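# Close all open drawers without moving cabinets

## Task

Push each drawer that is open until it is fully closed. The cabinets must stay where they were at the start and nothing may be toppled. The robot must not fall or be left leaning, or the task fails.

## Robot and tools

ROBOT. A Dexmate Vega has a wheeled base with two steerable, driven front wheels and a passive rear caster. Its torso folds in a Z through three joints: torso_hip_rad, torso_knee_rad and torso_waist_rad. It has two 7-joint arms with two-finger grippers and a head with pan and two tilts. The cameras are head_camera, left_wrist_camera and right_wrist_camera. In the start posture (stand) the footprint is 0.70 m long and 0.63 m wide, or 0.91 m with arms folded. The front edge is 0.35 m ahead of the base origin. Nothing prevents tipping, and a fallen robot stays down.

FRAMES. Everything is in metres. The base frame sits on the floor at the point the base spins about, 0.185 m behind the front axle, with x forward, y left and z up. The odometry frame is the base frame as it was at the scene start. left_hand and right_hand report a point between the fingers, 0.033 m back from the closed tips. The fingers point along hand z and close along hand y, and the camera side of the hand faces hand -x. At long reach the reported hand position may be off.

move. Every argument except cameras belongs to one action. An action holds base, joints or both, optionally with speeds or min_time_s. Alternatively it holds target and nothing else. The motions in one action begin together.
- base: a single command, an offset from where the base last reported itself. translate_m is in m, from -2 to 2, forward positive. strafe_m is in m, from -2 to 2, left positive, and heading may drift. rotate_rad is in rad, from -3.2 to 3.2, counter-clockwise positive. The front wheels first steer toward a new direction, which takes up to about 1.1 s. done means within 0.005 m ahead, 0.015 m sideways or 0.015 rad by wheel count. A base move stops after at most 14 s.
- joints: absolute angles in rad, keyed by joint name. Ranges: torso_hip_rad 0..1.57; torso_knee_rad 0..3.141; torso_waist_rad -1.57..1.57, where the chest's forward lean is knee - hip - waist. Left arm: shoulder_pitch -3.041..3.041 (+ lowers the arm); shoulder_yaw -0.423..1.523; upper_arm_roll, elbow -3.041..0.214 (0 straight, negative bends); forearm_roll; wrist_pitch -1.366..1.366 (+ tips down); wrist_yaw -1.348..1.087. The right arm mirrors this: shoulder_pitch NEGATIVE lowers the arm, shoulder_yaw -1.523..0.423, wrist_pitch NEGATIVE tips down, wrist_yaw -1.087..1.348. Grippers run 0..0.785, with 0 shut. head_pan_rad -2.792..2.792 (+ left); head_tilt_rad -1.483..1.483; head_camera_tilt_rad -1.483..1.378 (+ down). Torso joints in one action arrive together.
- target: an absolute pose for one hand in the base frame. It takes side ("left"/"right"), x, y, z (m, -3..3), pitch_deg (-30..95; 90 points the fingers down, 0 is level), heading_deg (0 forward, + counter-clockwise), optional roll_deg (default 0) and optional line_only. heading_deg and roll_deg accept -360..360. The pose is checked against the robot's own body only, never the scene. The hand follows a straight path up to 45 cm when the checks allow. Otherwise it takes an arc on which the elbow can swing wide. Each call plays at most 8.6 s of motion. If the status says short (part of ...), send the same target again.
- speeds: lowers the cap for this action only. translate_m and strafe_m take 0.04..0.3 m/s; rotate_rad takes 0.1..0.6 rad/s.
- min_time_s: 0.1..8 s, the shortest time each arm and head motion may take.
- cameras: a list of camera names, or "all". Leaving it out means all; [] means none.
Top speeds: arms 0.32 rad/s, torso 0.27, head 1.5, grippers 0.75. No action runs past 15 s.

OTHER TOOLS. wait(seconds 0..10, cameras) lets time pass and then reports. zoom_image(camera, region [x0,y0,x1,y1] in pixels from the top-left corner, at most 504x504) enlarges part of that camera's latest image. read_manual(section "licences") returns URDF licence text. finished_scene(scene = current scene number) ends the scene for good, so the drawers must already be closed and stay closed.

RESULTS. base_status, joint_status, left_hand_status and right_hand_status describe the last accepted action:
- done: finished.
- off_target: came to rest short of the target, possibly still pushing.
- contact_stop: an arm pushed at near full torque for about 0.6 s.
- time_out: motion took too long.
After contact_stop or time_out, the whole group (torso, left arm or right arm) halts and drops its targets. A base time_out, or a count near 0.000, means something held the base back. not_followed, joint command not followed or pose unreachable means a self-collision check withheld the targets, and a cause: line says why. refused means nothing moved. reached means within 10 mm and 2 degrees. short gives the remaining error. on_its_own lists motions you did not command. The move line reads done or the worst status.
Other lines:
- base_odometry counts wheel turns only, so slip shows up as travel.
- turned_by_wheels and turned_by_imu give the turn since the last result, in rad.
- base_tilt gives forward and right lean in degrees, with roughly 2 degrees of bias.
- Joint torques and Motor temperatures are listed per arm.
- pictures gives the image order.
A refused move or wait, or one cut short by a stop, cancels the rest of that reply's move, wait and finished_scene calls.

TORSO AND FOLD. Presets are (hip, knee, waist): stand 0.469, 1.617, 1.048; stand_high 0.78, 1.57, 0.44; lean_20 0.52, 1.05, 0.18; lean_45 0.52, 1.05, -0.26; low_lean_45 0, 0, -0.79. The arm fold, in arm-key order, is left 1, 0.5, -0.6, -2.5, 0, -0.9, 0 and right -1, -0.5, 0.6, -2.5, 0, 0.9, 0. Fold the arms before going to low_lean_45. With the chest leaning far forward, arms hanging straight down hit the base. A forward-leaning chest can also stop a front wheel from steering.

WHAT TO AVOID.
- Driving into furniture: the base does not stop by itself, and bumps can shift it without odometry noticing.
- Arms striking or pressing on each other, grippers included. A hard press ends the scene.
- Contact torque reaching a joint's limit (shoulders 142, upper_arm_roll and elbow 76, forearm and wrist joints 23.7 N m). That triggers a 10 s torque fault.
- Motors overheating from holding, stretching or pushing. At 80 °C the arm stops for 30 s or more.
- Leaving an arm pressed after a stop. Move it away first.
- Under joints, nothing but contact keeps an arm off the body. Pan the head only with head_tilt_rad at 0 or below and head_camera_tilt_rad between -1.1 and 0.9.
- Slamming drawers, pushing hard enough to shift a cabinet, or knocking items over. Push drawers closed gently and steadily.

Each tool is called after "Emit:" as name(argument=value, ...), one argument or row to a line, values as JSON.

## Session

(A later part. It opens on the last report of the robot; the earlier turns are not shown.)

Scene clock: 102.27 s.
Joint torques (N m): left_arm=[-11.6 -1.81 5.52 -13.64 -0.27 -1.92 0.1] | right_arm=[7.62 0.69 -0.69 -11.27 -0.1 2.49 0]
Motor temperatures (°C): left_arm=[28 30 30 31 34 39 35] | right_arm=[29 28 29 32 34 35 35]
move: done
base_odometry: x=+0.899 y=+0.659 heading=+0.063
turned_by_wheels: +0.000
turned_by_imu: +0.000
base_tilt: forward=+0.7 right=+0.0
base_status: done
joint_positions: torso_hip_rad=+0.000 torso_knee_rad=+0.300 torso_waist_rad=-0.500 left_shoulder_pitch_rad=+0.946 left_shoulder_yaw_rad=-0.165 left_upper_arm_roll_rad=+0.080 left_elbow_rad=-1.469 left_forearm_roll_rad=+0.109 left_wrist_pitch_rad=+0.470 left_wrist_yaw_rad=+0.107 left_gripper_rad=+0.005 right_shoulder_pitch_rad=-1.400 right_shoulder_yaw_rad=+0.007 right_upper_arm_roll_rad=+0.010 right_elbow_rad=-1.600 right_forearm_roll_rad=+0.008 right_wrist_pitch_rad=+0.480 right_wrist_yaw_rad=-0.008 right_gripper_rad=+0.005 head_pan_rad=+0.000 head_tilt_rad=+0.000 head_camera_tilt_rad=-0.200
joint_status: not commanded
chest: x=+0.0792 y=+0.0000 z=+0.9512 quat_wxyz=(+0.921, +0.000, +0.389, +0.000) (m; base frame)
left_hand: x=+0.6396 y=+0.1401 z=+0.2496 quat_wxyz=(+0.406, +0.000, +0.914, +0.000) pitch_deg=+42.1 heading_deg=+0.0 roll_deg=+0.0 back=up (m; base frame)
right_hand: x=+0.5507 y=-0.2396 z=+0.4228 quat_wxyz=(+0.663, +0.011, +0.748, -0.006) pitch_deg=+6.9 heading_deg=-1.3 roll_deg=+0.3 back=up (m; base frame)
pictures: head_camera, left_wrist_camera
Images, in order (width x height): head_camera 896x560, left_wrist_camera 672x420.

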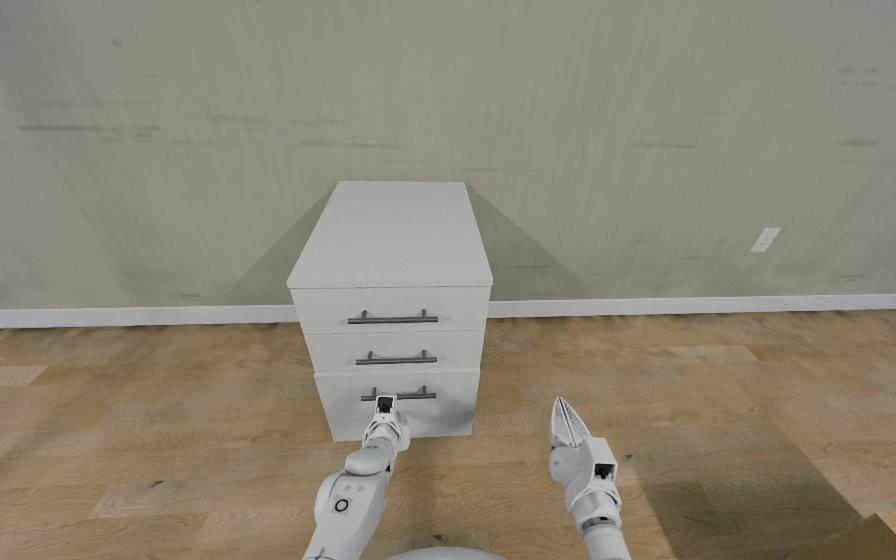

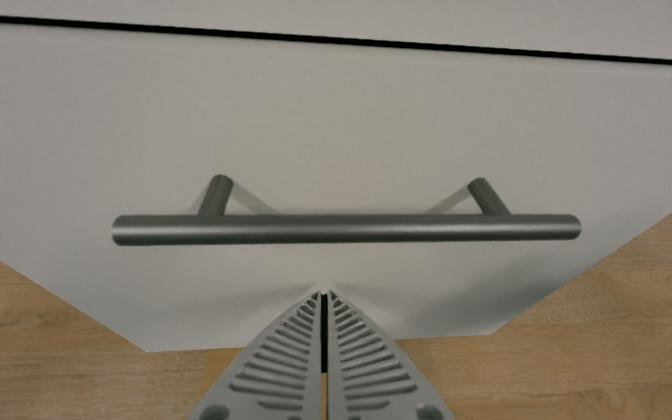

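Emit:
move(
  base={"translate_m":0.02},
  speeds={"translate_m":0.05},
  cameras=["head_camera"],
)

Emit:
move(
  target={"side":"left","x":0.657,"y":0.14,"z":0.25,"pitch_deg":42,"heading_deg":0},
  cameras=["head_camera","left_wrist_camera"],
)

Scene clock: 127.30 s.
Joint torques (N m): left_arm=[-12.91 -6.67 5.99 -12.18 0.02 -2.51 -0.53] | right_arm=[7.65 0.28 -0.65 -11.19 -0.05 2.96 0.26]
Motor temperatures (°C): left_arm=[28 30 30 31 34 39 35] | right_arm=[29 28 29 32 34 35 35]
move: done
base_odometry: x=+0.919 y=+0.661 heading=+0.062
turned_by_wheels: +0.000
turned_by_imu: +0.000
base_tilt: forward=+0.7 right=-0.1
base_status: done
joint_positions: torso_hip_rad=+0.000 torso_knee_rad=+0.300 torso_waist_rad=-0.500 left_shoulder_pitch_rad=+0.946 left_shoulder_yaw_rad=-0.165 left_upper_arm_roll_rad=+0.080 left_elbow_rad=-1.469 left_forearm_roll_rad=+0.109 left_wrist_pitch_rad=+0.469 left_wrist_yaw_rad=+0.107 left_gripper_rad=+0.005 right_shoulder_pitch_rad=-1.400 right_shoulder_yaw_rad=+0.007 right_upper_arm_roll_rad=+0.010 right_elbow_rad=-1.600 right_forearm_roll_rad=+0.008 right_wrist_pitch_rad=+0.480 right_wrist_yaw_rad=-0.008 right_gripper_rad=+0.005 head_pan_rad=+0.000 head_tilt_rad=+0.000 head_camera_tilt_rad=-0.200
joint_status: not commanded
chest: x=+0.0792 y=+0.0000 z=+0.9512 quat_wxyz=(+0.921, +0.000, +0.389, +0.000) (m; base frame)
left_hand: x=+0.6396 y=+0.1401 z=+0.2496 quat_wxyz=(+0.406, +0.000, +0.914, +0.000) pitch_deg=+42.0 heading_deg=+0.0 roll_deg=+0.0 back=up (m; base frame)
right_hand: x=+0.5507 y=-0.2396 z=+0.4228 quat_wxyz=(+0.663, +0.011, +0.748, -0.006) pitch_deg=+6.9 heading_deg=-1.3 roll_deg=+0.3 back=up (m; base frame)
pictures: head_camera
Images, in order (width x height): head_camera 896x560.

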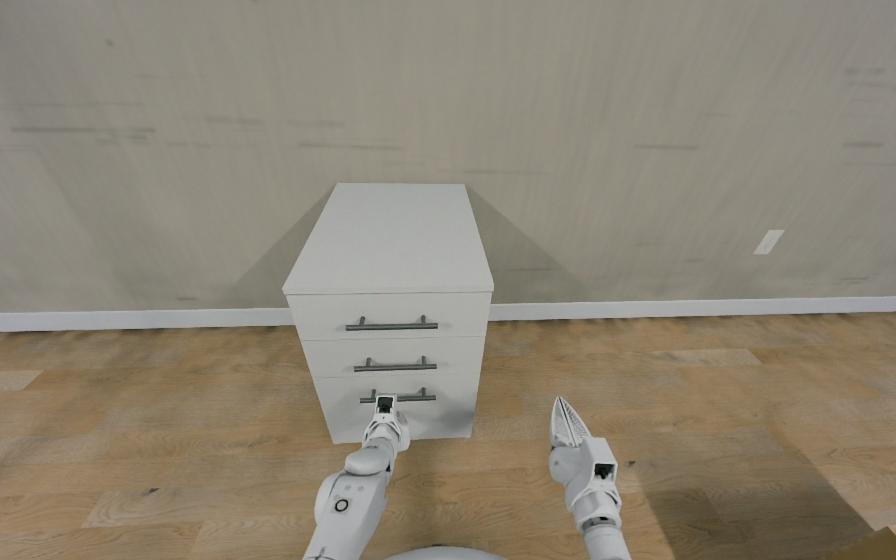

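Scene clock: 128.77 s.
Joint torques (N m): left_arm=[-21.77 -1.06 -2.72 -14.05 -0.11 -5.39 0.51] | right_arm=[7.09 0.29 -0.49 -10.87 -0.11 2.04 0.24]
Motor temperatures (°C): left_arm=[28 30 30 31 34 39 35] | right_arm=[29 28 29 32 34 35 35]
move: done
base_odometry: x=+0.919 y=+0.661 heading=+0.062
turned_by_wheels: +0.000
turned_by_imu: +0.000
base_tilt: forward=+0.7 right=+0.0
base_status: not commanded
joint_positions: torso_hip_rad=+0.000 torso_knee_rad=+0.300 torso_waist_rad=-0.500 left_shoulder_pitch_rad=+0.897 left_shoulder_yaw_rad=-0.166 left_upper_arm_roll_rad=+0.073 left_elbow_rad=-1.418 left_forearm_roll_rad=+0.105 left_wrist_pitch_rad=+0.467 left_wrist_yaw_rad=+0.108 left_gripper_rad=+0.005 right_shoulder_pitch_rad=-1.400 right_shoulder_yaw_rad=+0.007 right_upper_arm_roll_rad=+0.010 right_elbow_rad=-1.600 right_forearm_roll_rad=+0.008 right_wrist_pitch_rad=+0.480 right_wrist_yaw_rad=-0.008 right_gripper_rad=+0.005 head_pan_rad=+0.000 head_tilt_rad=+0.000 head_camera_tilt_rad=-0.200
joint_status: not commanded
chest: x=+0.0792 y=+0.0000 z=+0.9512 quat_wxyz=(+0.921, +0.000, +0.389, +0.000) (m; base frame)
left_hand: x=+0.6542 y=+0.1398 z=+0.2490 quat_wxyz=(+0.406, +0.000, +0.914, +0.000) pitch_deg=+42.1 heading_deg=+0.0 roll_deg=+0.0 back=up (m; base frame)
left_hand_status: reached (straight line, planned for 0.5 s): 3 mm and 0.1 deg off.
right_hand: x=+0.5507 y=-0.2396 z=+0.4228 quat_wxyz=(+0.663, +0.011, +0.748, -0.006) pitch_deg=+6.9 heading_deg=-1.3 roll_deg=+0.3 back=up (m; base frame)
pictures: head_camera, left_wrist_camera
Images, in order (width x height): head_camera 896x560, left_wrist_camera 672x420.

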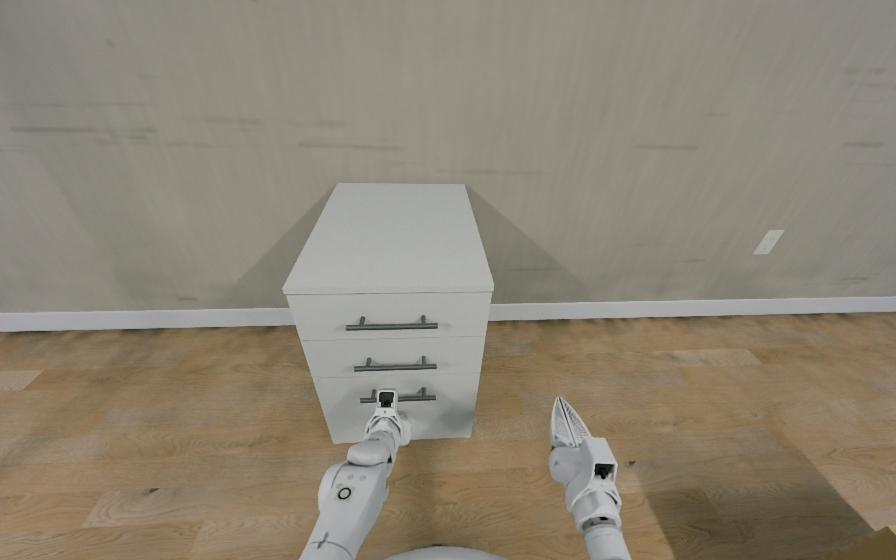

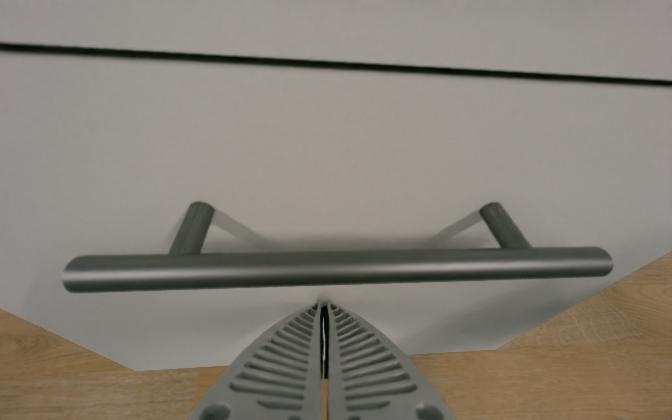

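Emit:
move(
  target={"side":"left","x":0.673,"y":0.14,"z":0.25,"pitch_deg":42,"heading_deg":0},
  cameras=["head_camera"],
)

Emit:
zoom_image(
  camera="head_camera",
  region=[270, 270, 510, 460],
)

Scene clock: 133.40 s.
Joint torques (N m): left_arm=[-26.51 -3.94 -1.45 -16.56 0.87 -6.39 -0.38] | right_arm=[6.93 0.47 -0.59 -10.98 -0.04 1.83 0.22]
Motor temperatures (°C): left_arm=[28 30 30 32 34 39 35] | right_arm=[29 28 29 32 34 35 35]
move: done
base_odometry: x=+0.919 y=+0.661 heading=+0.063
turned_by_wheels: +0.000
turned_by_imu: +0.001
base_tilt: forward=+0.7 right=+0.0
base_status: not commanded
joint_positions: torso_hip_rad=+0.000 torso_knee_rad=+0.300 torso_waist_rad=-0.500 left_shoulder_pitch_rad=+0.844 left_shoulder_yaw_rad=-0.166 left_upper_arm_roll_rad=+0.066 left_elbow_rad=-1.360 left_forearm_roll_rad=+0.101 left_wrist_pitch_rad=+0.462 left_wrist_yaw_rad=+0.109 left_gripper_rad=+0.005 right_shoulder_pitch_rad=-1.400 right_shoulder_yaw_rad=+0.007 right_upper_arm_roll_rad=+0.010 right_elbow_rad=-1.600 right_forearm_roll_rad=+0.008 right_wrist_pitch_rad=+0.480 right_wrist_yaw_rad=-0.008 right_gripper_rad=+0.005 head_pan_rad=+0.000 head_tilt_rad=+0.000 head_camera_tilt_rad=-0.200
joint_status: not commanded
chest: x=+0.0792 y=+0.0000 z=+0.9512 quat_wxyz=(+0.921, +0.000, +0.389, +0.000) (m; base frame)
left_hand: x=+0.6700 y=+0.1398 z=+0.2487 quat_wxyz=(+0.405, +0.000, +0.914, +0.000) pitch_deg=+42.2 heading_deg=+0.0 roll_deg=+0.0 back=up (m; base frame)
left_hand_status: reached (straight line, planned for 0.5 s): 3 mm and 0.2 deg off.
right_hand: x=+0.5506 y=-0.2396 z=+0.4229 quat_wxyz=(+0.663, +0.011, +0.748, -0.006) pitch_deg=+6.9 heading_deg=-1.3 roll_deg=+0.3 back=up (m; base frame)
pictures: head_camera
Images, in order (width x height): head_camera 896x560.

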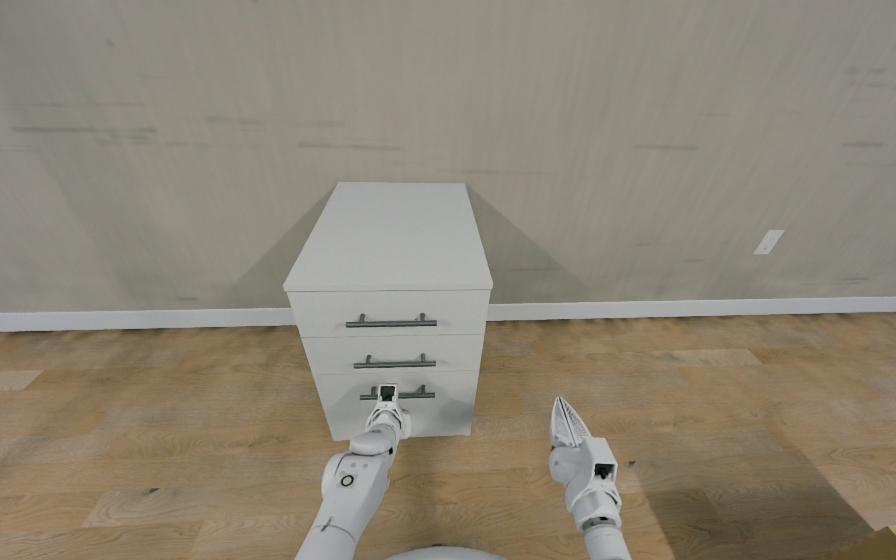

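Scaled by 2.100 from the camera's 896x560 image, which has a finer 960x600 frame.

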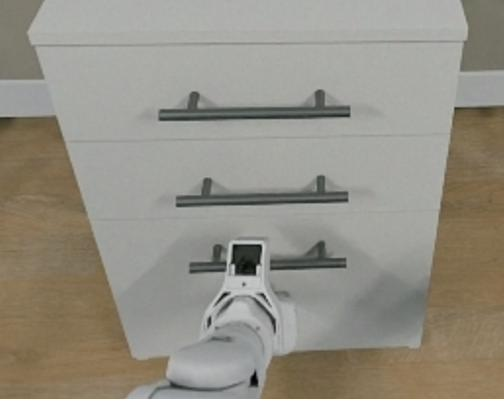

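Emit:
move(
  target={"side":"left","x":0.64,"y":0.14,"z":0.25,"pitch_deg":42,"heading_deg":0},
  cameras=["head_camera"],
)

Emit:
zoom_image(
  camera="head_camera",
  region=[270, 170, 510, 460],
)

Scene clock: 142.90 s.
Joint torques (N m): left_arm=[-3.62 -2.06 8.95 -13.76 -0.06 -1.73 -0.17] | right_arm=[7.15 -0.1 -0.58 -10.65 -0.1 2.05 0.09]
Motor temperatures (°C): left_arm=[29 30 30 32 34 40 35] | right_arm=[29 28 29 32 34 36 35]
move: done
base_odometry: x=+0.919 y=+0.661 heading=+0.062
turned_by_wheels: +0.000
turned_by_imu: +0.001
base_tilt: forward=+0.7 right=-0.1
base_status: not commanded
joint_positions: torso_hip_rad=+0.000 torso_knee_rad=+0.300 torso_waist_rad=-0.500 left_shoulder_pitch_rad=+0.940 left_shoulder_yaw_rad=-0.166 left_upper_arm_roll_rad=+0.079 left_elbow_rad=-1.463 left_forearm_roll_rad=+0.108 left_wrist_pitch_rad=+0.469 left_wrist_yaw_rad=+0.107 left_gripper_rad=+0.005 right_shoulder_pitch_rad=-1.400 right_shoulder_yaw_rad=+0.007 right_upper_arm_roll_rad=+0.010 right_elbow_rad=-1.600 right_forearm_roll_rad=+0.008 right_wrist_pitch_rad=+0.480 right_wrist_yaw_rad=-0.008 right_gripper_rad=+0.005 head_pan_rad=+0.000 head_tilt_rad=+0.000 head_camera_tilt_rad=-0.200
joint_status: not commanded
chest: x=+0.0792 y=+0.0000 z=+0.9512 quat_wxyz=(+0.921, +0.000, +0.389, +0.000) (m; base frame)
left_hand: x=+0.6416 y=+0.1401 z=+0.2497 quat_wxyz=(+0.407, +0.000, +0.914, +0.000) pitch_deg=+42.0 heading_deg=+0.0 roll_deg=+0.0 back=up (m; base frame)
left_hand_status: reached (straight line, planned for 0.7 s): 2 mm and 0.0 deg off.
right_hand: x=+0.5506 y=-0.2396 z=+0.4228 quat_wxyz=(+0.663, +0.011, +0.748, -0.006) pitch_deg=+6.9 heading_deg=-1.3 roll_deg=+0.3 back=up (m; base frame)
pictures: head_camera
Images, in order (width x height): head_camera 896x560.

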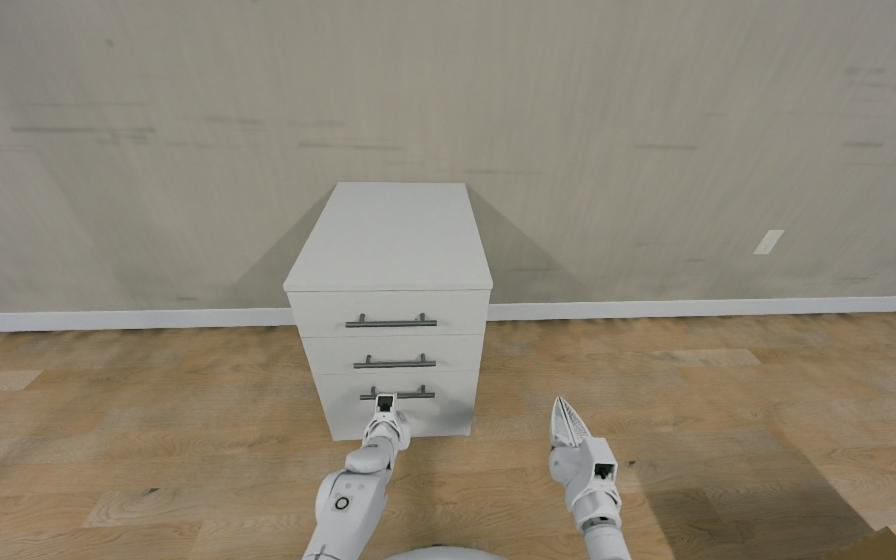

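Scaled by 1.738 from the camera's 896x560 image, which has a finer 960x600 frame.

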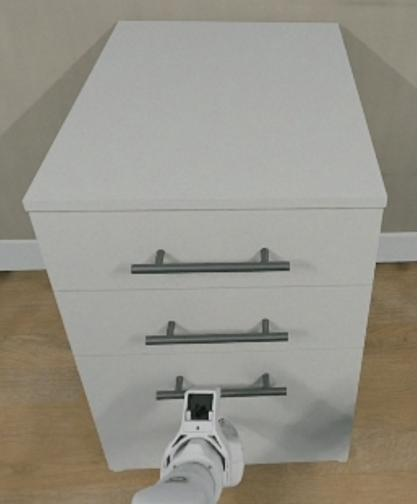

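Emit:
move(
  base={"translate_m":-0.65},
  cameras=["head_camera"],
)

Emit:
move(
  joints={"torso_hip_rad":0.1,"torso_knee_rad":0.9,"torso_waist_rad":0.5,"left_shoulder_pitch_rad":1.0,"left_elbow_rad":-1.6,"left_shoulder_yaw_rad":0,"left_upper_arm_roll_rad":0,"left_forearm_roll_rad":0,"left_wrist_yaw_rad":0,"head_camera_tilt_rad":0.2},
  base={"rotate_rad":2.2},
  cameras=["head_camera"],
)

Scene clock: 154.03 s.
Joint torques (N m): left_arm=[-4.66 -2.19 6.51 -14.12 0.24 -3.28 -0.07] | right_arm=[6.87 -0.31 -0.64 -10.38 -0.08 2.26 0.14]
Motor temperatures (°C): left_arm=[29 30 30 32 34 40 35] | right_arm=[29 28 29 32 34 36 35]
move: done
base_odometry: x=+0.270 y=+0.618 heading=+0.062
turned_by_wheels: +0.000
turned_by_imu: +0.000
base_tilt: forward=+0.6 right=-0.1
base_status: done
joint_positions: torso_hip_rad=+0.000 torso_knee_rad=+0.300 torso_waist_rad=-0.500 left_shoulder_pitch_rad=+0.945 left_shoulder_yaw_rad=-0.166 left_upper_arm_roll_rad=+0.080 left_elbow_rad=-1.469 left_forearm_roll_rad=+0.109 left_wrist_pitch_rad=+0.469 left_wrist_yaw_rad=+0.107 left_gripper_rad=+0.005 right_shoulder_pitch_rad=-1.400 right_shoulder_yaw_rad=+0.007 right_upper_arm_roll_rad=+0.010 right_elbow_rad=-1.600 right_forearm_roll_rad=+0.008 right_wrist_pitch_rad=+0.480 right_wrist_yaw_rad=-0.008 right_gripper_rad=+0.005 head_pan_rad=+0.000 head_tilt_rad=+0.000 head_camera_tilt_rad=-0.200
joint_status: not commanded
chest: x=+0.0792 y=+0.0000 z=+0.9512 quat_wxyz=(+0.921, +0.000, +0.389, +0.000) (m; base frame)
left_hand: x=+0.6399 y=+0.1401 z=+0.2498 quat_wxyz=(+0.407, +0.000, +0.914, +0.000) pitch_deg=+42.0 heading_deg=+0.0 roll_deg=+0.0 back=up (m; base frame)
right_hand: x=+0.5506 y=-0.2396 z=+0.4228 quat_wxyz=(+0.663, +0.011, +0.748, -0.006) pitch_deg=+6.9 heading_deg=-1.3 roll_deg=+0.3 back=up (m; base frame)
pictures: head_camera
Images, in order (width x height): head_camera 896x560.

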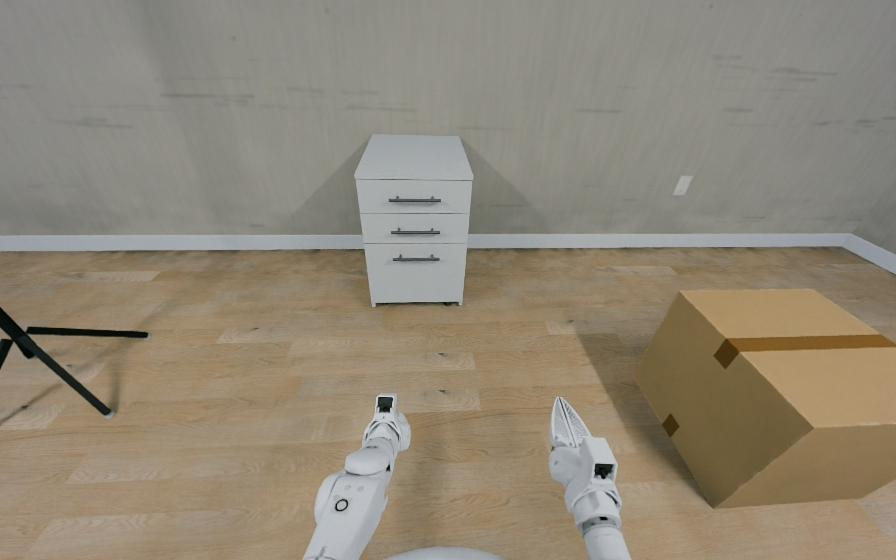

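Scene clock: 159.30 s.
Joint torques (N m): left_arm=[-12.33 2.83 -4.34 -14.02 0.18 -1.79 -0.25] | right_arm=[14.55 0.03 -0.84 -11.75 -0.11 2.36 0.04]
Motor temperatures (°C): left_arm=[29 30 30 32 34 39 35] | right_arm=[29 28 29 32 34 36 35]
move: done
base_odometry: x=+0.271 y=+0.617 heading=+2.265
turned_by_wheels: +2.203
turned_by_imu: +2.159
base_tilt: forward=+0.7 right=-0.1
base_status: done
joint_positions: torso_hip_rad=+0.100 torso_knee_rad=+0.900 torso_waist_rad=+0.500 left_shoulder_pitch_rad=+1.000 left_shoulder_yaw_rad=+0.000 left_upper_arm_roll_rad=+0.000 left_elbow_rad=-1.600 left_forearm_roll_rad=+0.000 left_wrist_pitch_rad=+0.469 left_wrist_yaw_rad=+0.000 left_gripper_rad=+0.005 right_shoulder_pitch_rad=-1.400 right_shoulder_yaw_rad=+0.007 right_upper_arm_roll_rad=+0.010 right_elbow_rad=-1.600 right_forearm_roll_rad=+0.008 right_wrist_pitch_rad=+0.480 right_wrist_yaw_rad=-0.008 right_gripper_rad=+0.005 head_pan_rad=+0.000 head_tilt_rad=+0.000 head_camera_tilt_rad=+0.200
joint_status: all done
chest: x=+0.0126 y=+0.0000 z=+1.2270 quat_wxyz=(+0.989, +0.000, +0.150, +0.000) (m; base frame)
left_hand: x=+0.8323 y=+0.2292 z=+0.9097 quat_wxyz=(+0.645, +0.000, +0.765, +0.000) pitch_deg=+9.7 heading_deg=+0.0 roll_deg=+0.0 back=up (m; base frame)
right_hand: x=+0.6796 y=-0.2396 z=+0.9892 quat_wxyz=(+0.828, +0.012, +0.561, -0.003) pitch_deg=-21.7 heading_deg=-1.4 roll_deg=+1.0 back=up (m; base frame)
pictures: head_camera
Images, in order (width x height): head_camera 896x560.

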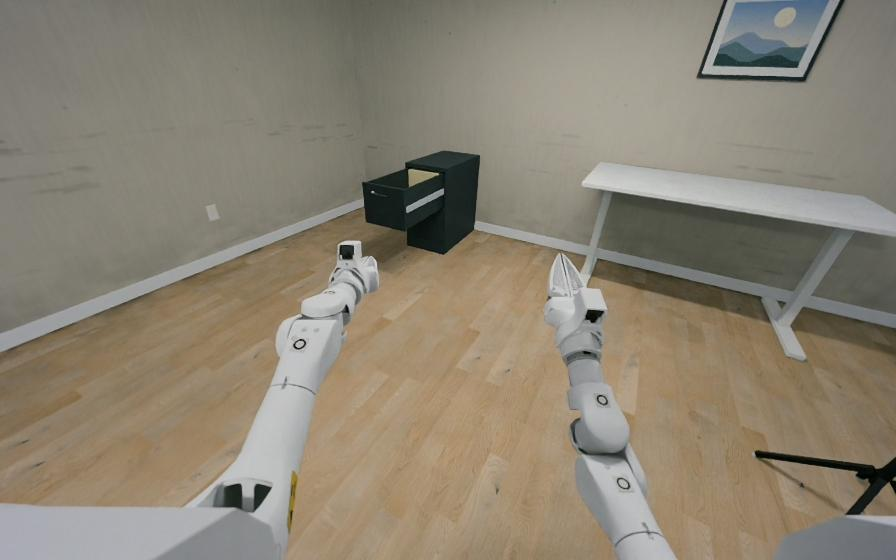

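Emit:
move(
  base={"rotate_rad":0.55},
  cameras=["head_camera"],
)

Scene clock: 170.73 s.
Joint torques (N m): left_arm=[-14.15 0.89 -0.58 -15.47 -0.3 -2.4 -0.36] | right_arm=[15.06 -0.02 -0.43 -13.27 0.03 3.26 0.21]
Motor temperatures (°C): left_arm=[29 30 30 32 34 39 35] | right_arm=[30 28 29 33 34 35 35]
move: done
base_odometry: x=+0.271 y=+0.617 heading=+2.816
turned_by_wheels: +0.551
turned_by_imu: +0.540
base_tilt: forward=+0.7 right=+0.0
base_status: done
joint_positions: torso_hip_rad=+0.100 torso_knee_rad=+0.900 torso_waist_rad=+0.500 left_shoulder_pitch_rad=+1.000 left_shoulder_yaw_rad=+0.000 left_upper_arm_roll_rad=+0.000 left_elbow_rad=-1.600 left_forearm_roll_rad=+0.000 left_wrist_pitch_rad=+0.469 left_wrist_yaw_rad=+0.000 left_gripper_rad=+0.005 right_shoulder_pitch_rad=-1.400 right_shoulder_yaw_rad=+0.007 right_upper_arm_roll_rad=+0.010 right_elbow_rad=-1.600 right_forearm_roll_rad=+0.008 right_wrist_pitch_rad=+0.480 right_wrist_yaw_rad=-0.008 right_gripper_rad=+0.005 head_pan_rad=+0.000 head_tilt_rad=+0.000 head_camera_tilt_rad=+0.200
joint_status: not commanded
chest: x=+0.0126 y=+0.0000 z=+1.2270 quat_wxyz=(+0.989, +0.000, +0.150, +0.000) (m; base frame)
left_hand: x=+0.8323 y=+0.2292 z=+0.9097 quat_wxyz=(+0.645, +0.000, +0.765, +0.000) pitch_deg=+9.7 heading_deg=+0.0 roll_deg=+0.0 back=up (m; base frame)
right_hand: x=+0.6796 y=-0.2396 z=+0.9892 quat_wxyz=(+0.828, +0.012, +0.561, -0.003) pitch_deg=-21.7 heading_deg=-1.4 roll_deg=+1.0 back=up (m; base frame)
pictures: head_camera
Images, in order (width x height): head_camera 896x560.

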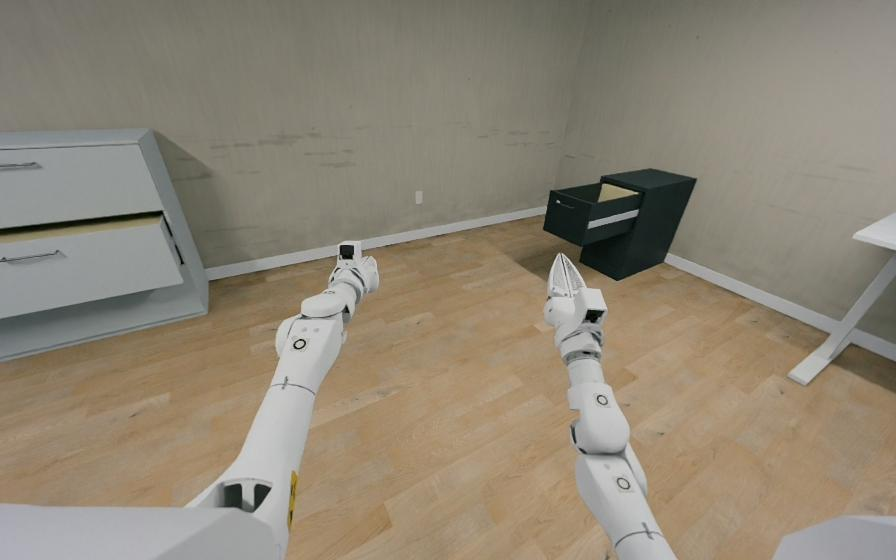

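Emit:
move(
  base={"translate_m":1.85},
  cameras=["head_camera"],
)

Emit:
move(
  base={"rotate_rad":-1.15},
  joints={"head_camera_tilt_rad":0.3},
  cameras=["head_camera"],
)

Scene clock: 185.53 s.
Joint torques (N m): left_arm=[-13.86 2.25 -2.62 -15.28 -0.78 -2.2 -0.41] | right_arm=[14.98 0.71 -0.69 -12.87 -0.06 2.05 0.09]
Motor temperatures (°C): left_arm=[29 30 30 32 34 39 35] | right_arm=[30 28 29 33 34 35 35]
move: done
base_odometry: x=-1.483 y=+1.204 heading=+2.816
turned_by_wheels: +0.000
turned_by_imu: +0.003
base_tilt: forward=+0.6 right=-0.1
base_status: done
joint_positions: torso_hip_rad=+0.100 torso_knee_rad=+0.900 torso_waist_rad=+0.500 left_shoulder_pitch_rad=+1.000 left_shoulder_yaw_rad=+0.000 left_upper_arm_roll_rad=+0.000 left_elbow_rad=-1.600 left_forearm_roll_rad=+0.000 left_wrist_pitch_rad=+0.469 left_wrist_yaw_rad=+0.000 left_gripper_rad=+0.005 right_shoulder_pitch_rad=-1.400 right_shoulder_yaw_rad=+0.007 right_upper_arm_roll_rad=+0.010 right_elbow_rad=-1.600 right_forearm_roll_rad=+0.008 right_wrist_pitch_rad=+0.480 right_wrist_yaw_rad=-0.008 right_gripper_rad=+0.005 head_pan_rad=+0.000 head_tilt_rad=+0.000 head_camera_tilt_rad=+0.200
joint_status: not commanded
chest: x=+0.0126 y=+0.0000 z=+1.2271 quat_wxyz=(+0.989, +0.000, +0.150, +0.000) (m; base frame)
left_hand: x=+0.8323 y=+0.2292 z=+0.9097 quat_wxyz=(+0.645, +0.000, +0.765, +0.000) pitch_deg=+9.7 heading_deg=+0.0 roll_deg=+0.0 back=up (m; base frame)
right_hand: x=+0.6796 y=-0.2396 z=+0.9893 quat_wxyz=(+0.828, +0.012, +0.561, -0.003) pitch_deg=-21.7 heading_deg=-1.4 roll_deg=+1.0 back=up (m; base frame)
pictures: head_camera
Images, in order (width x height): head_camera 896x560.

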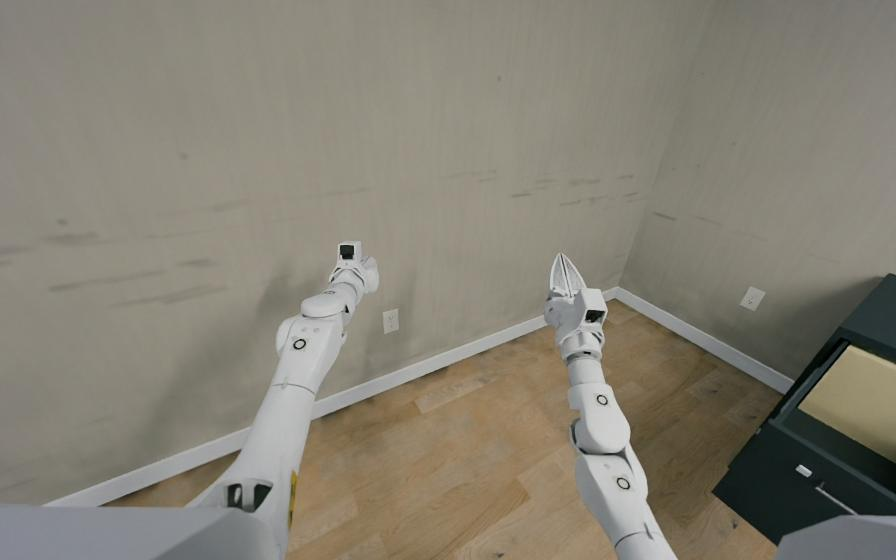

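Scene clock: 189.03 s.
Joint torques (N m): left_arm=[-13.85 -0.15 -1.48 -15.35 0.1 -2.46 -0.01] | right_arm=[13.98 1.03 -0.62 -12.34 -0.1 1.65 0.19]
Motor temperatures (°C): left_arm=[29 30 30 32 34 39 35] | right_arm=[30 28 29 33 34 35 35]
move: done
base_odometry: x=-1.485 y=+1.205 heading=+1.664
turned_by_wheels: -1.152
turned_by_imu: -1.128
base_tilt: forward=+0.7 right=-0.1
base_status: done
joint_positions: torso_hip_rad=+0.100 torso_knee_rad=+0.900 torso_waist_rad=+0.500 left_shoulder_pitch_rad=+1.000 left_shoulder_yaw_rad=+0.000 left_upper_arm_roll_rad=+0.000 left_elbow_rad=-1.600 left_forearm_roll_rad=+0.000 left_wrist_pitch_rad=+0.469 left_wrist_yaw_rad=+0.000 left_gripper_rad=+0.005 right_shoulder_pitch_rad=-1.400 right_shoulder_yaw_rad=+0.007 right_upper_arm_roll_rad=+0.010 right_elbow_rad=-1.600 right_forearm_roll_rad=+0.008 right_wrist_pitch_rad=+0.480 right_wrist_yaw_rad=-0.008 right_gripper_rad=+0.005 head_pan_rad=+0.000 head_tilt_rad=+0.000 head_camera_tilt_rad=+0.300
joint_status: all done
chest: x=+0.0126 y=+0.0000 z=+1.2271 quat_wxyz=(+0.989, +0.000, +0.150, +0.000) (m; base frame)
left_hand: x=+0.8323 y=+0.2292 z=+0.9097 quat_wxyz=(+0.645, +0.000, +0.765, +0.000) pitch_deg=+9.7 heading_deg=+0.0 roll_deg=+0.0 back=up (m; base frame)
right_hand: x=+0.6796 y=-0.2396 z=+0.9893 quat_wxyz=(+0.828, +0.012, +0.561, -0.003) pitch_deg=-21.7 heading_deg=-1.4 roll_deg=+1.0 back=up (m; base frame)
pictures: head_camera
Images, in order (width x height): head_camera 896x560.

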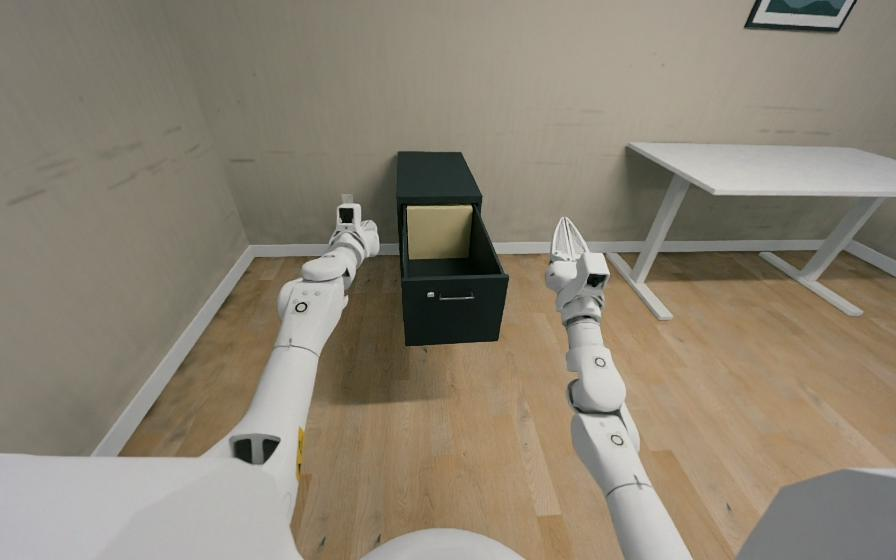

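Emit:
move(
  base={"strafe_m":-0.12},
  cameras=[],
)

Emit:
move(
  target={"side":"left","x":0.54,"y":0.13,"z":0.51,"pitch_deg":20,"heading_deg":0},
  cameras=["head_camera"],
)

Scene clock: 203.43 s.
Joint torques (N m): left_arm=[-15.62 1.78 -0.97 -15.2 0.08 -2.89 0.32] | right_arm=[13.84 0.56 -0.58 -12.92 -0.18 2.97 0.13]
Motor temperatures (°C): left_arm=[29 30 30 32 34 39 35] | right_arm=[30 28 29 33 34 35 35]
move: done
base_odometry: x=-1.366 y=+1.216 heading=+1.662
turned_by_wheels: -0.002
turned_by_imu: +0.000
base_tilt: forward=+0.7 right=+0.0
base_status: done
joint_positions: torso_hip_rad=+0.100 torso_knee_rad=+0.900 torso_waist_rad=+0.500 left_shoulder_pitch_rad=+1.000 left_shoulder_yaw_rad=+0.000 left_upper_arm_roll_rad=+0.000 left_elbow_rad=-1.600 left_forearm_roll_rad=+0.000 left_wrist_pitch_rad=+0.469 left_wrist_yaw_rad=+0.000 left_gripper_rad=+0.005 right_shoulder_pitch_rad=-1.400 right_shoulder_yaw_rad=+0.007 right_upper_arm_roll_rad=+0.010 right_elbow_rad=-1.600 right_forearm_roll_rad=+0.008 right_wrist_pitch_rad=+0.480 right_wrist_yaw_rad=-0.008 right_gripper_rad=+0.005 head_pan_rad=+0.000 head_tilt_rad=+0.000 head_camera_tilt_rad=+0.300
joint_status: not commanded
chest: x=+0.0126 y=+0.0000 z=+1.2271 quat_wxyz=(+0.989, +0.000, +0.150, +0.000) (m; base frame)
left_hand: x=+0.8323 y=+0.2292 z=+0.9097 quat_wxyz=(+0.645, +0.000, +0.765, +0.000) pitch_deg=+9.7 heading_deg=+0.0 roll_deg=+0.0 back=up (m; base frame)
right_hand: x=+0.6796 y=-0.2396 z=+0.9893 quat_wxyz=(+0.828, +0.012, +0.561, -0.003) pitch_deg=-21.7 heading_deg=-1.4 roll_deg=+1.0 back=up (m; base frame)
pictures: none
No camera images: "cameras" was empty.

Scene clock: 203.73 s.
Joint torques (N m): left_arm=[-11.76 0.99 -1.08 -14.15 0.21 -1.97 0.13] | right_arm=[14.73 0.2 -0.55 -12.58 -0.14 2.43 0.12]
Motor temperatures (°C): left_arm=[29 30 30 32 34 39 35] | right_arm=[30 28 29 33 34 35 35]
move: refused
base_odometry: x=-1.366 y=+1.216 heading=+1.662
turned_by_wheels: +0.000
turned_by_imu: +0.000
base_tilt: forward=+0.7 right=-0.1
base_status: not commanded
joint_positions: torso_hip_rad=+0.100 torso_knee_rad=+0.900 torso_waist_rad=+0.500 left_shoulder_pitch_rad=+1.000 left_shoulder_yaw_rad=+0.000 left_upper_arm_roll_rad=+0.000 left_elbow_rad=-1.600 left_forearm_roll_rad=+0.000 left_wrist_pitch_rad=+0.469 left_wrist_yaw_rad=+0.000 left_gripper_rad=+0.005 right_shoulder_pitch_rad=-1.400 right_shoulder_yaw_rad=+0.007 right_upper_arm_roll_rad=+0.010 right_elbow_rad=-1.600 right_forearm_roll_rad=+0.008 right_wrist_pitch_rad=+0.480 right_wrist_yaw_rad=-0.008 right_gripper_rad=+0.005 head_pan_rad=+0.000 head_tilt_rad=+0.000 head_camera_tilt_rad=+0.300
joint_status: not commanded
chest: x=+0.0126 y=+0.0000 z=+1.2271 quat_wxyz=(+0.989, +0.000, +0.150, +0.000) (m; base frame)
left_hand: x=+0.8323 y=+0.2292 z=+0.9097 quat_wxyz=(+0.645, +0.000, +0.765, +0.000) pitch_deg=+9.7 heading_deg=+0.0 roll_deg=+0.0 back=up (m; base frame)
left_hand_status: refused: no posture of the arm gets there (out of reach): the closest leaves the hand 0.5 cm and 0 deg from the pose. Nothing moved.
right_hand: x=+0.6796 y=-0.2396 z=+0.9893 quat_wxyz=(+0.828, +0.012, +0.561, -0.003) pitch_deg=-21.7 heading_deg=-1.4 roll_deg=+1.0 back=up (m; base frame)
pictures: head_camera
Images, in order (width x height): head_camera 896x560.

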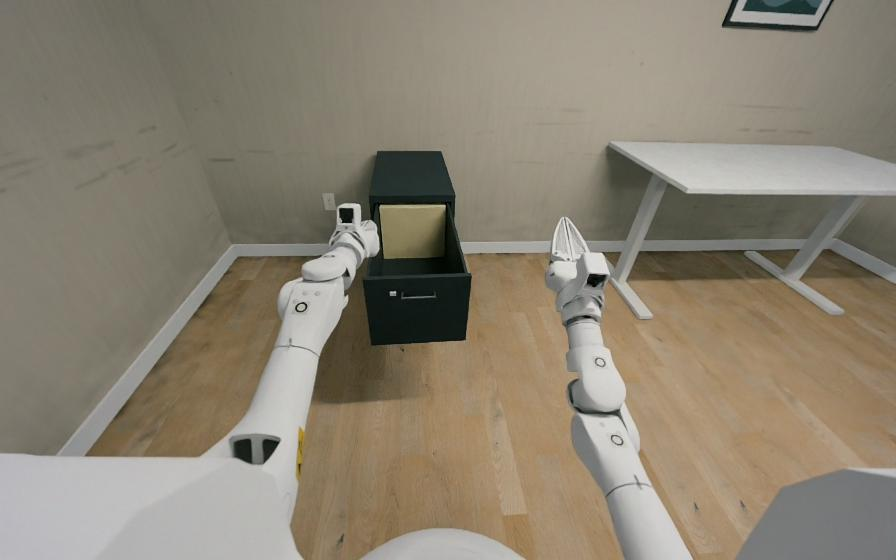

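Emit:
move(
  target={"side":"left","x":0.54,"y":0.12,"z":0.53,"pitch_deg":25,"heading_deg":0},
  cameras=["head_camera"],
)

Emit:
move(
  base={"translate_m":0.3},
  cameras=["head_camera","left_wrist_camera"],
)

Scene clock: 213.07 s.
Joint torques (N m): left_arm=[-0.62 -3.14 2.1 -8.3 0.53 -1.72 0.69] | right_arm=[14.77 0.74 -0.57 -12.29 -0.17 2.49 0.12]
Motor temperatures (°C): left_arm=[29 30 30 32 34 39 35] | right_arm=[30 28 29 33 34 35 35]
move: done
base_odometry: x=-1.366 y=+1.216 heading=+1.662
turned_by_wheels: +0.000
turned_by_imu: +0.001
base_tilt: forward=+0.6 right=+0.0
base_status: not commanded
joint_positions: torso_hip_rad=+0.100 torso_knee_rad=+0.900 torso_waist_rad=+0.500 left_shoulder_pitch_rad=+1.444 left_shoulder_yaw_rad=+0.114 left_upper_arm_roll_rad=+0.495 left_elbow_rad=-1.099 left_forearm_roll_rad=-0.230 left_wrist_pitch_rad=-0.284 left_wrist_yaw_rad=+0.394 left_gripper_rad=+0.005 right_shoulder_pitch_rad=-1.400 right_shoulder_yaw_rad=+0.007 right_upper_arm_roll_rad=+0.010 right_elbow_rad=-1.600 right_forearm_roll_rad=+0.008 right_wrist_pitch_rad=+0.480 right_wrist_yaw_rad=-0.008 right_gripper_rad=+0.005 head_pan_rad=+0.000 head_tilt_rad=+0.000 head_camera_tilt_rad=+0.300
joint_status: not commanded
chest: x=+0.0126 y=+0.0000 z=+1.2271 quat_wxyz=(+0.989, +0.000, +0.150, +0.000) (m; base frame)
left_hand: x=+0.5436 y=+0.1200 z=+0.5322 quat_wxyz=(+0.538, +0.000, +0.843, +0.000) pitch_deg=+24.9 heading_deg=-0.1 roll_deg=+0.0 back=up (m; base frame)
left_hand_status: reached (checked arc [a long move], planned for 2.7 s): 4 mm and 0.1 deg off.
right_hand: x=+0.6796 y=-0.2396 z=+0.9893 quat_wxyz=(+0.828, +0.012, +0.561, -0.003) pitch_deg=-21.7 heading_deg=-1.4 roll_deg=+1.0 back=up (m; base frame)
pictures: head_camera
Images, in order (width x height): head_camera 896x560.

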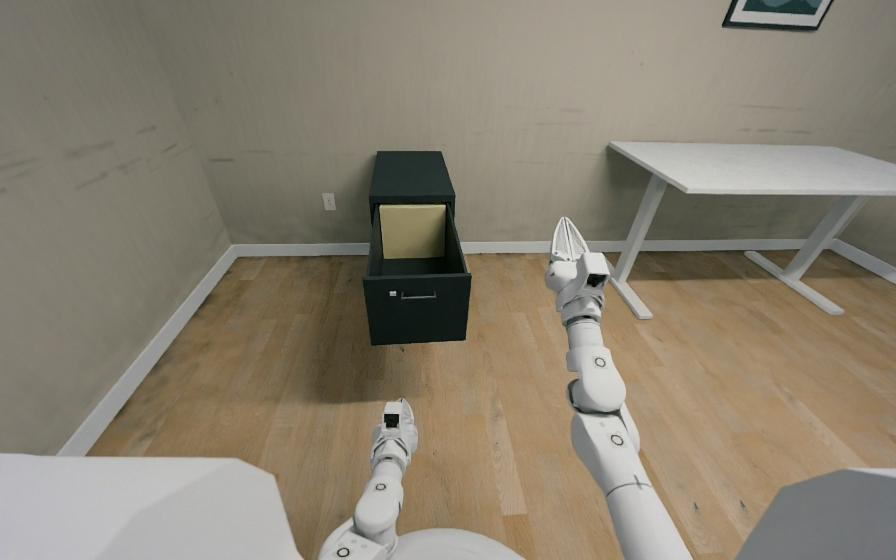

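Scene clock: 216.17 s.
Joint torques (N m): left_arm=[0.07 -2.43 2.14 -8.56 0.8 -2.46 0.37] | right_arm=[14.45 0.31 -0.59 -12.08 -0.06 1.98 0.09]
Motor temperatures (°C): left_arm=[28 30 30 32 34 39 35] | right_arm=[30 28 29 33 34 35 35]
move: done
base_odometry: x=-1.394 y=+1.515 heading=+1.663
turned_by_wheels: +0.000
turned_by_imu: +0.000
base_tilt: forward=+0.7 right=+0.0
base_status: done
joint_positions: torso_hip_rad=+0.100 torso_knee_rad=+0.900 torso_waist_rad=+0.500 left_shoulder_pitch_rad=+1.447 left_shoulder_yaw_rad=+0.115 left_upper_arm_roll_rad=+0.499 left_elbow_rad=-1.095 left_forearm_roll_rad=-0.232 left_wrist_pitch_rad=-0.290 left_wrist_yaw_rad=+0.397 left_gripper_rad=+0.005 right_shoulder_pitch_rad=-1.400 right_shoulder_yaw_rad=+0.007 right_upper_arm_roll_rad=+0.010 right_elbow_rad=-1.600 right_forearm_roll_rad=+0.008 right_wrist_pitch_rad=+0.480 right_wrist_yaw_rad=-0.008 right_gripper_rad=+0.005 head_pan_rad=+0.000 head_tilt_rad=+0.000 head_camera_tilt_rad=+0.300
joint_status: not commanded
chest: x=+0.0126 y=+0.0000 z=+1.2271 quat_wxyz=(+0.989, +0.000, +0.150, +0.000) (m; base frame)
left_hand: x=+0.5400 y=+0.1201 z=+0.5299 quat_wxyz=(+0.537, +0.000, +0.843, +0.000) pitch_deg=+25.0 heading_deg=+0.0 roll_deg=+0.0 back=up (m; base frame)
right_hand: x=+0.6796 y=-0.2396 z=+0.9893 quat_wxyz=(+0.828, +0.012, +0.561, -0.003) pitch_deg=-21.7 heading_deg=-1.4 roll_deg=+1.0 back=up (m; base frame)
pictures: head_camera, left_wrist_camera
Images, in order (width x height): head_camera 896x560, left_wrist_camera 672x420.

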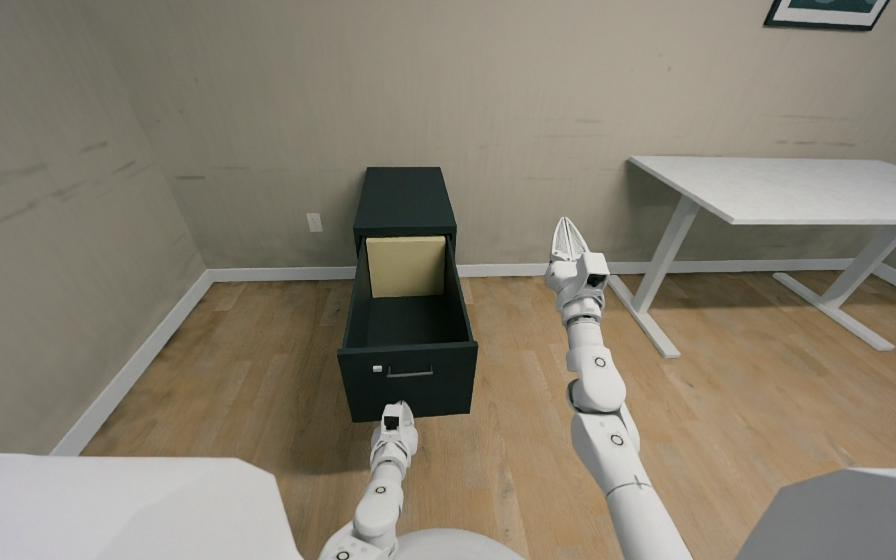

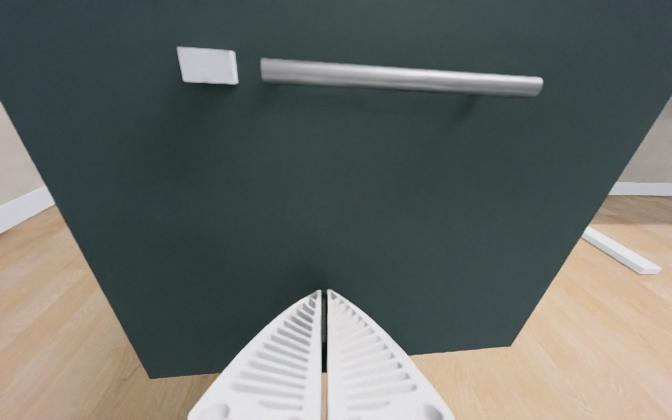

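Emit:
move(
  base={"translate_m":0.42},
  speeds={"translate_m":0.09},
  cameras=["head_camera","left_wrist_camera"],
)

Scene clock: 226.37 s.
Joint torques (N m): left_arm=[-6.43 -0.06 2.11 -10.6 0.16 -1.51 -0.36] | right_arm=[13.55 -0.29 -0.91 -12.33 -0.11 2.23 0.03]
Motor temperatures (°C): left_arm=[28 30 30 32 34 39 35] | right_arm=[30 28 29 33 34 35 35]
move: done
base_odometry: x=-1.434 y=+1.933 heading=+1.663
turned_by_wheels: +0.000
turned_by_imu: +0.002
base_tilt: forward=+0.7 right=+0.0
base_status: done
joint_positions: torso_hip_rad=+0.100 torso_knee_rad=+0.900 torso_waist_rad=+0.500 left_shoulder_pitch_rad=+1.448 left_shoulder_yaw_rad=+0.115 left_upper_arm_roll_rad=+0.499 left_elbow_rad=-1.095 left_forearm_roll_rad=-0.232 left_wrist_pitch_rad=-0.290 left_wrist_yaw_rad=+0.397 left_gripper_rad=+0.005 right_shoulder_pitch_rad=-1.400 right_shoulder_yaw_rad=+0.007 right_upper_arm_roll_rad=+0.010 right_elbow_rad=-1.600 right_forearm_roll_rad=+0.008 right_wrist_pitch_rad=+0.480 right_wrist_yaw_rad=-0.008 right_gripper_rad=+0.005 head_pan_rad=+0.000 head_tilt_rad=+0.000 head_camera_tilt_rad=+0.300
joint_status: not commanded
chest: x=+0.0125 y=+0.0000 z=+1.2271 quat_wxyz=(+0.989, +0.000, +0.150, +0.000) (m; base frame)
left_hand: x=+0.5397 y=+0.1201 z=+0.5297 quat_wxyz=(+0.537, +0.000, +0.844, +0.000) pitch_deg=+25.0 heading_deg=+0.0 roll_deg=+0.0 back=up (m; base frame)
right_hand: x=+0.6795 y=-0.2396 z=+0.9894 quat_wxyz=(+0.828, +0.012, +0.561, -0.003) pitch_deg=-21.7 heading_deg=-1.4 roll_deg=+1.0 back=up (m; base frame)
pictures: head_camera, left_wrist_camera
Images, in order (width x height): head_camera 896x560, left_wrist_camera 672x420.

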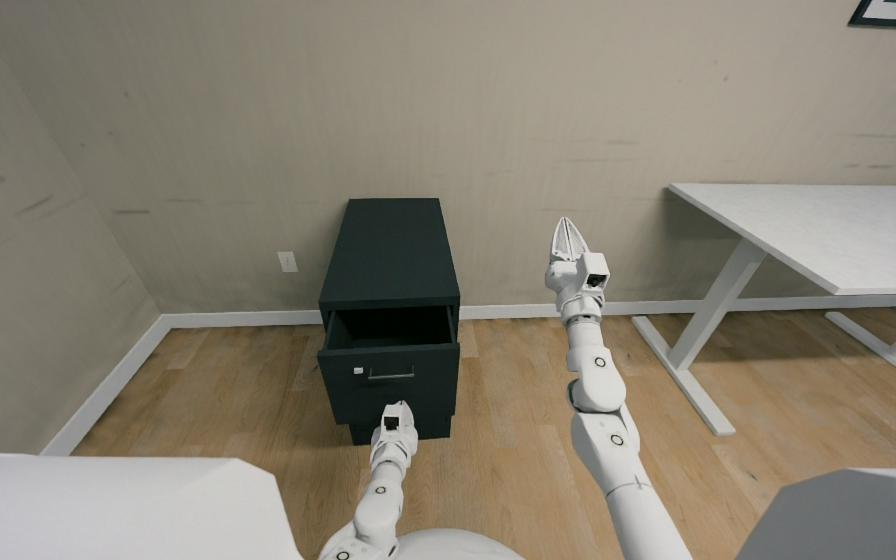

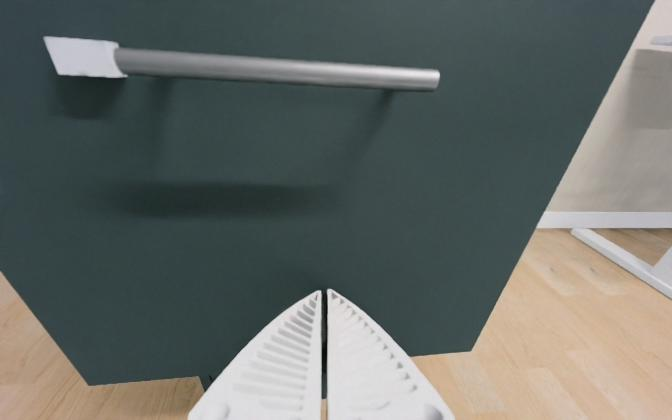

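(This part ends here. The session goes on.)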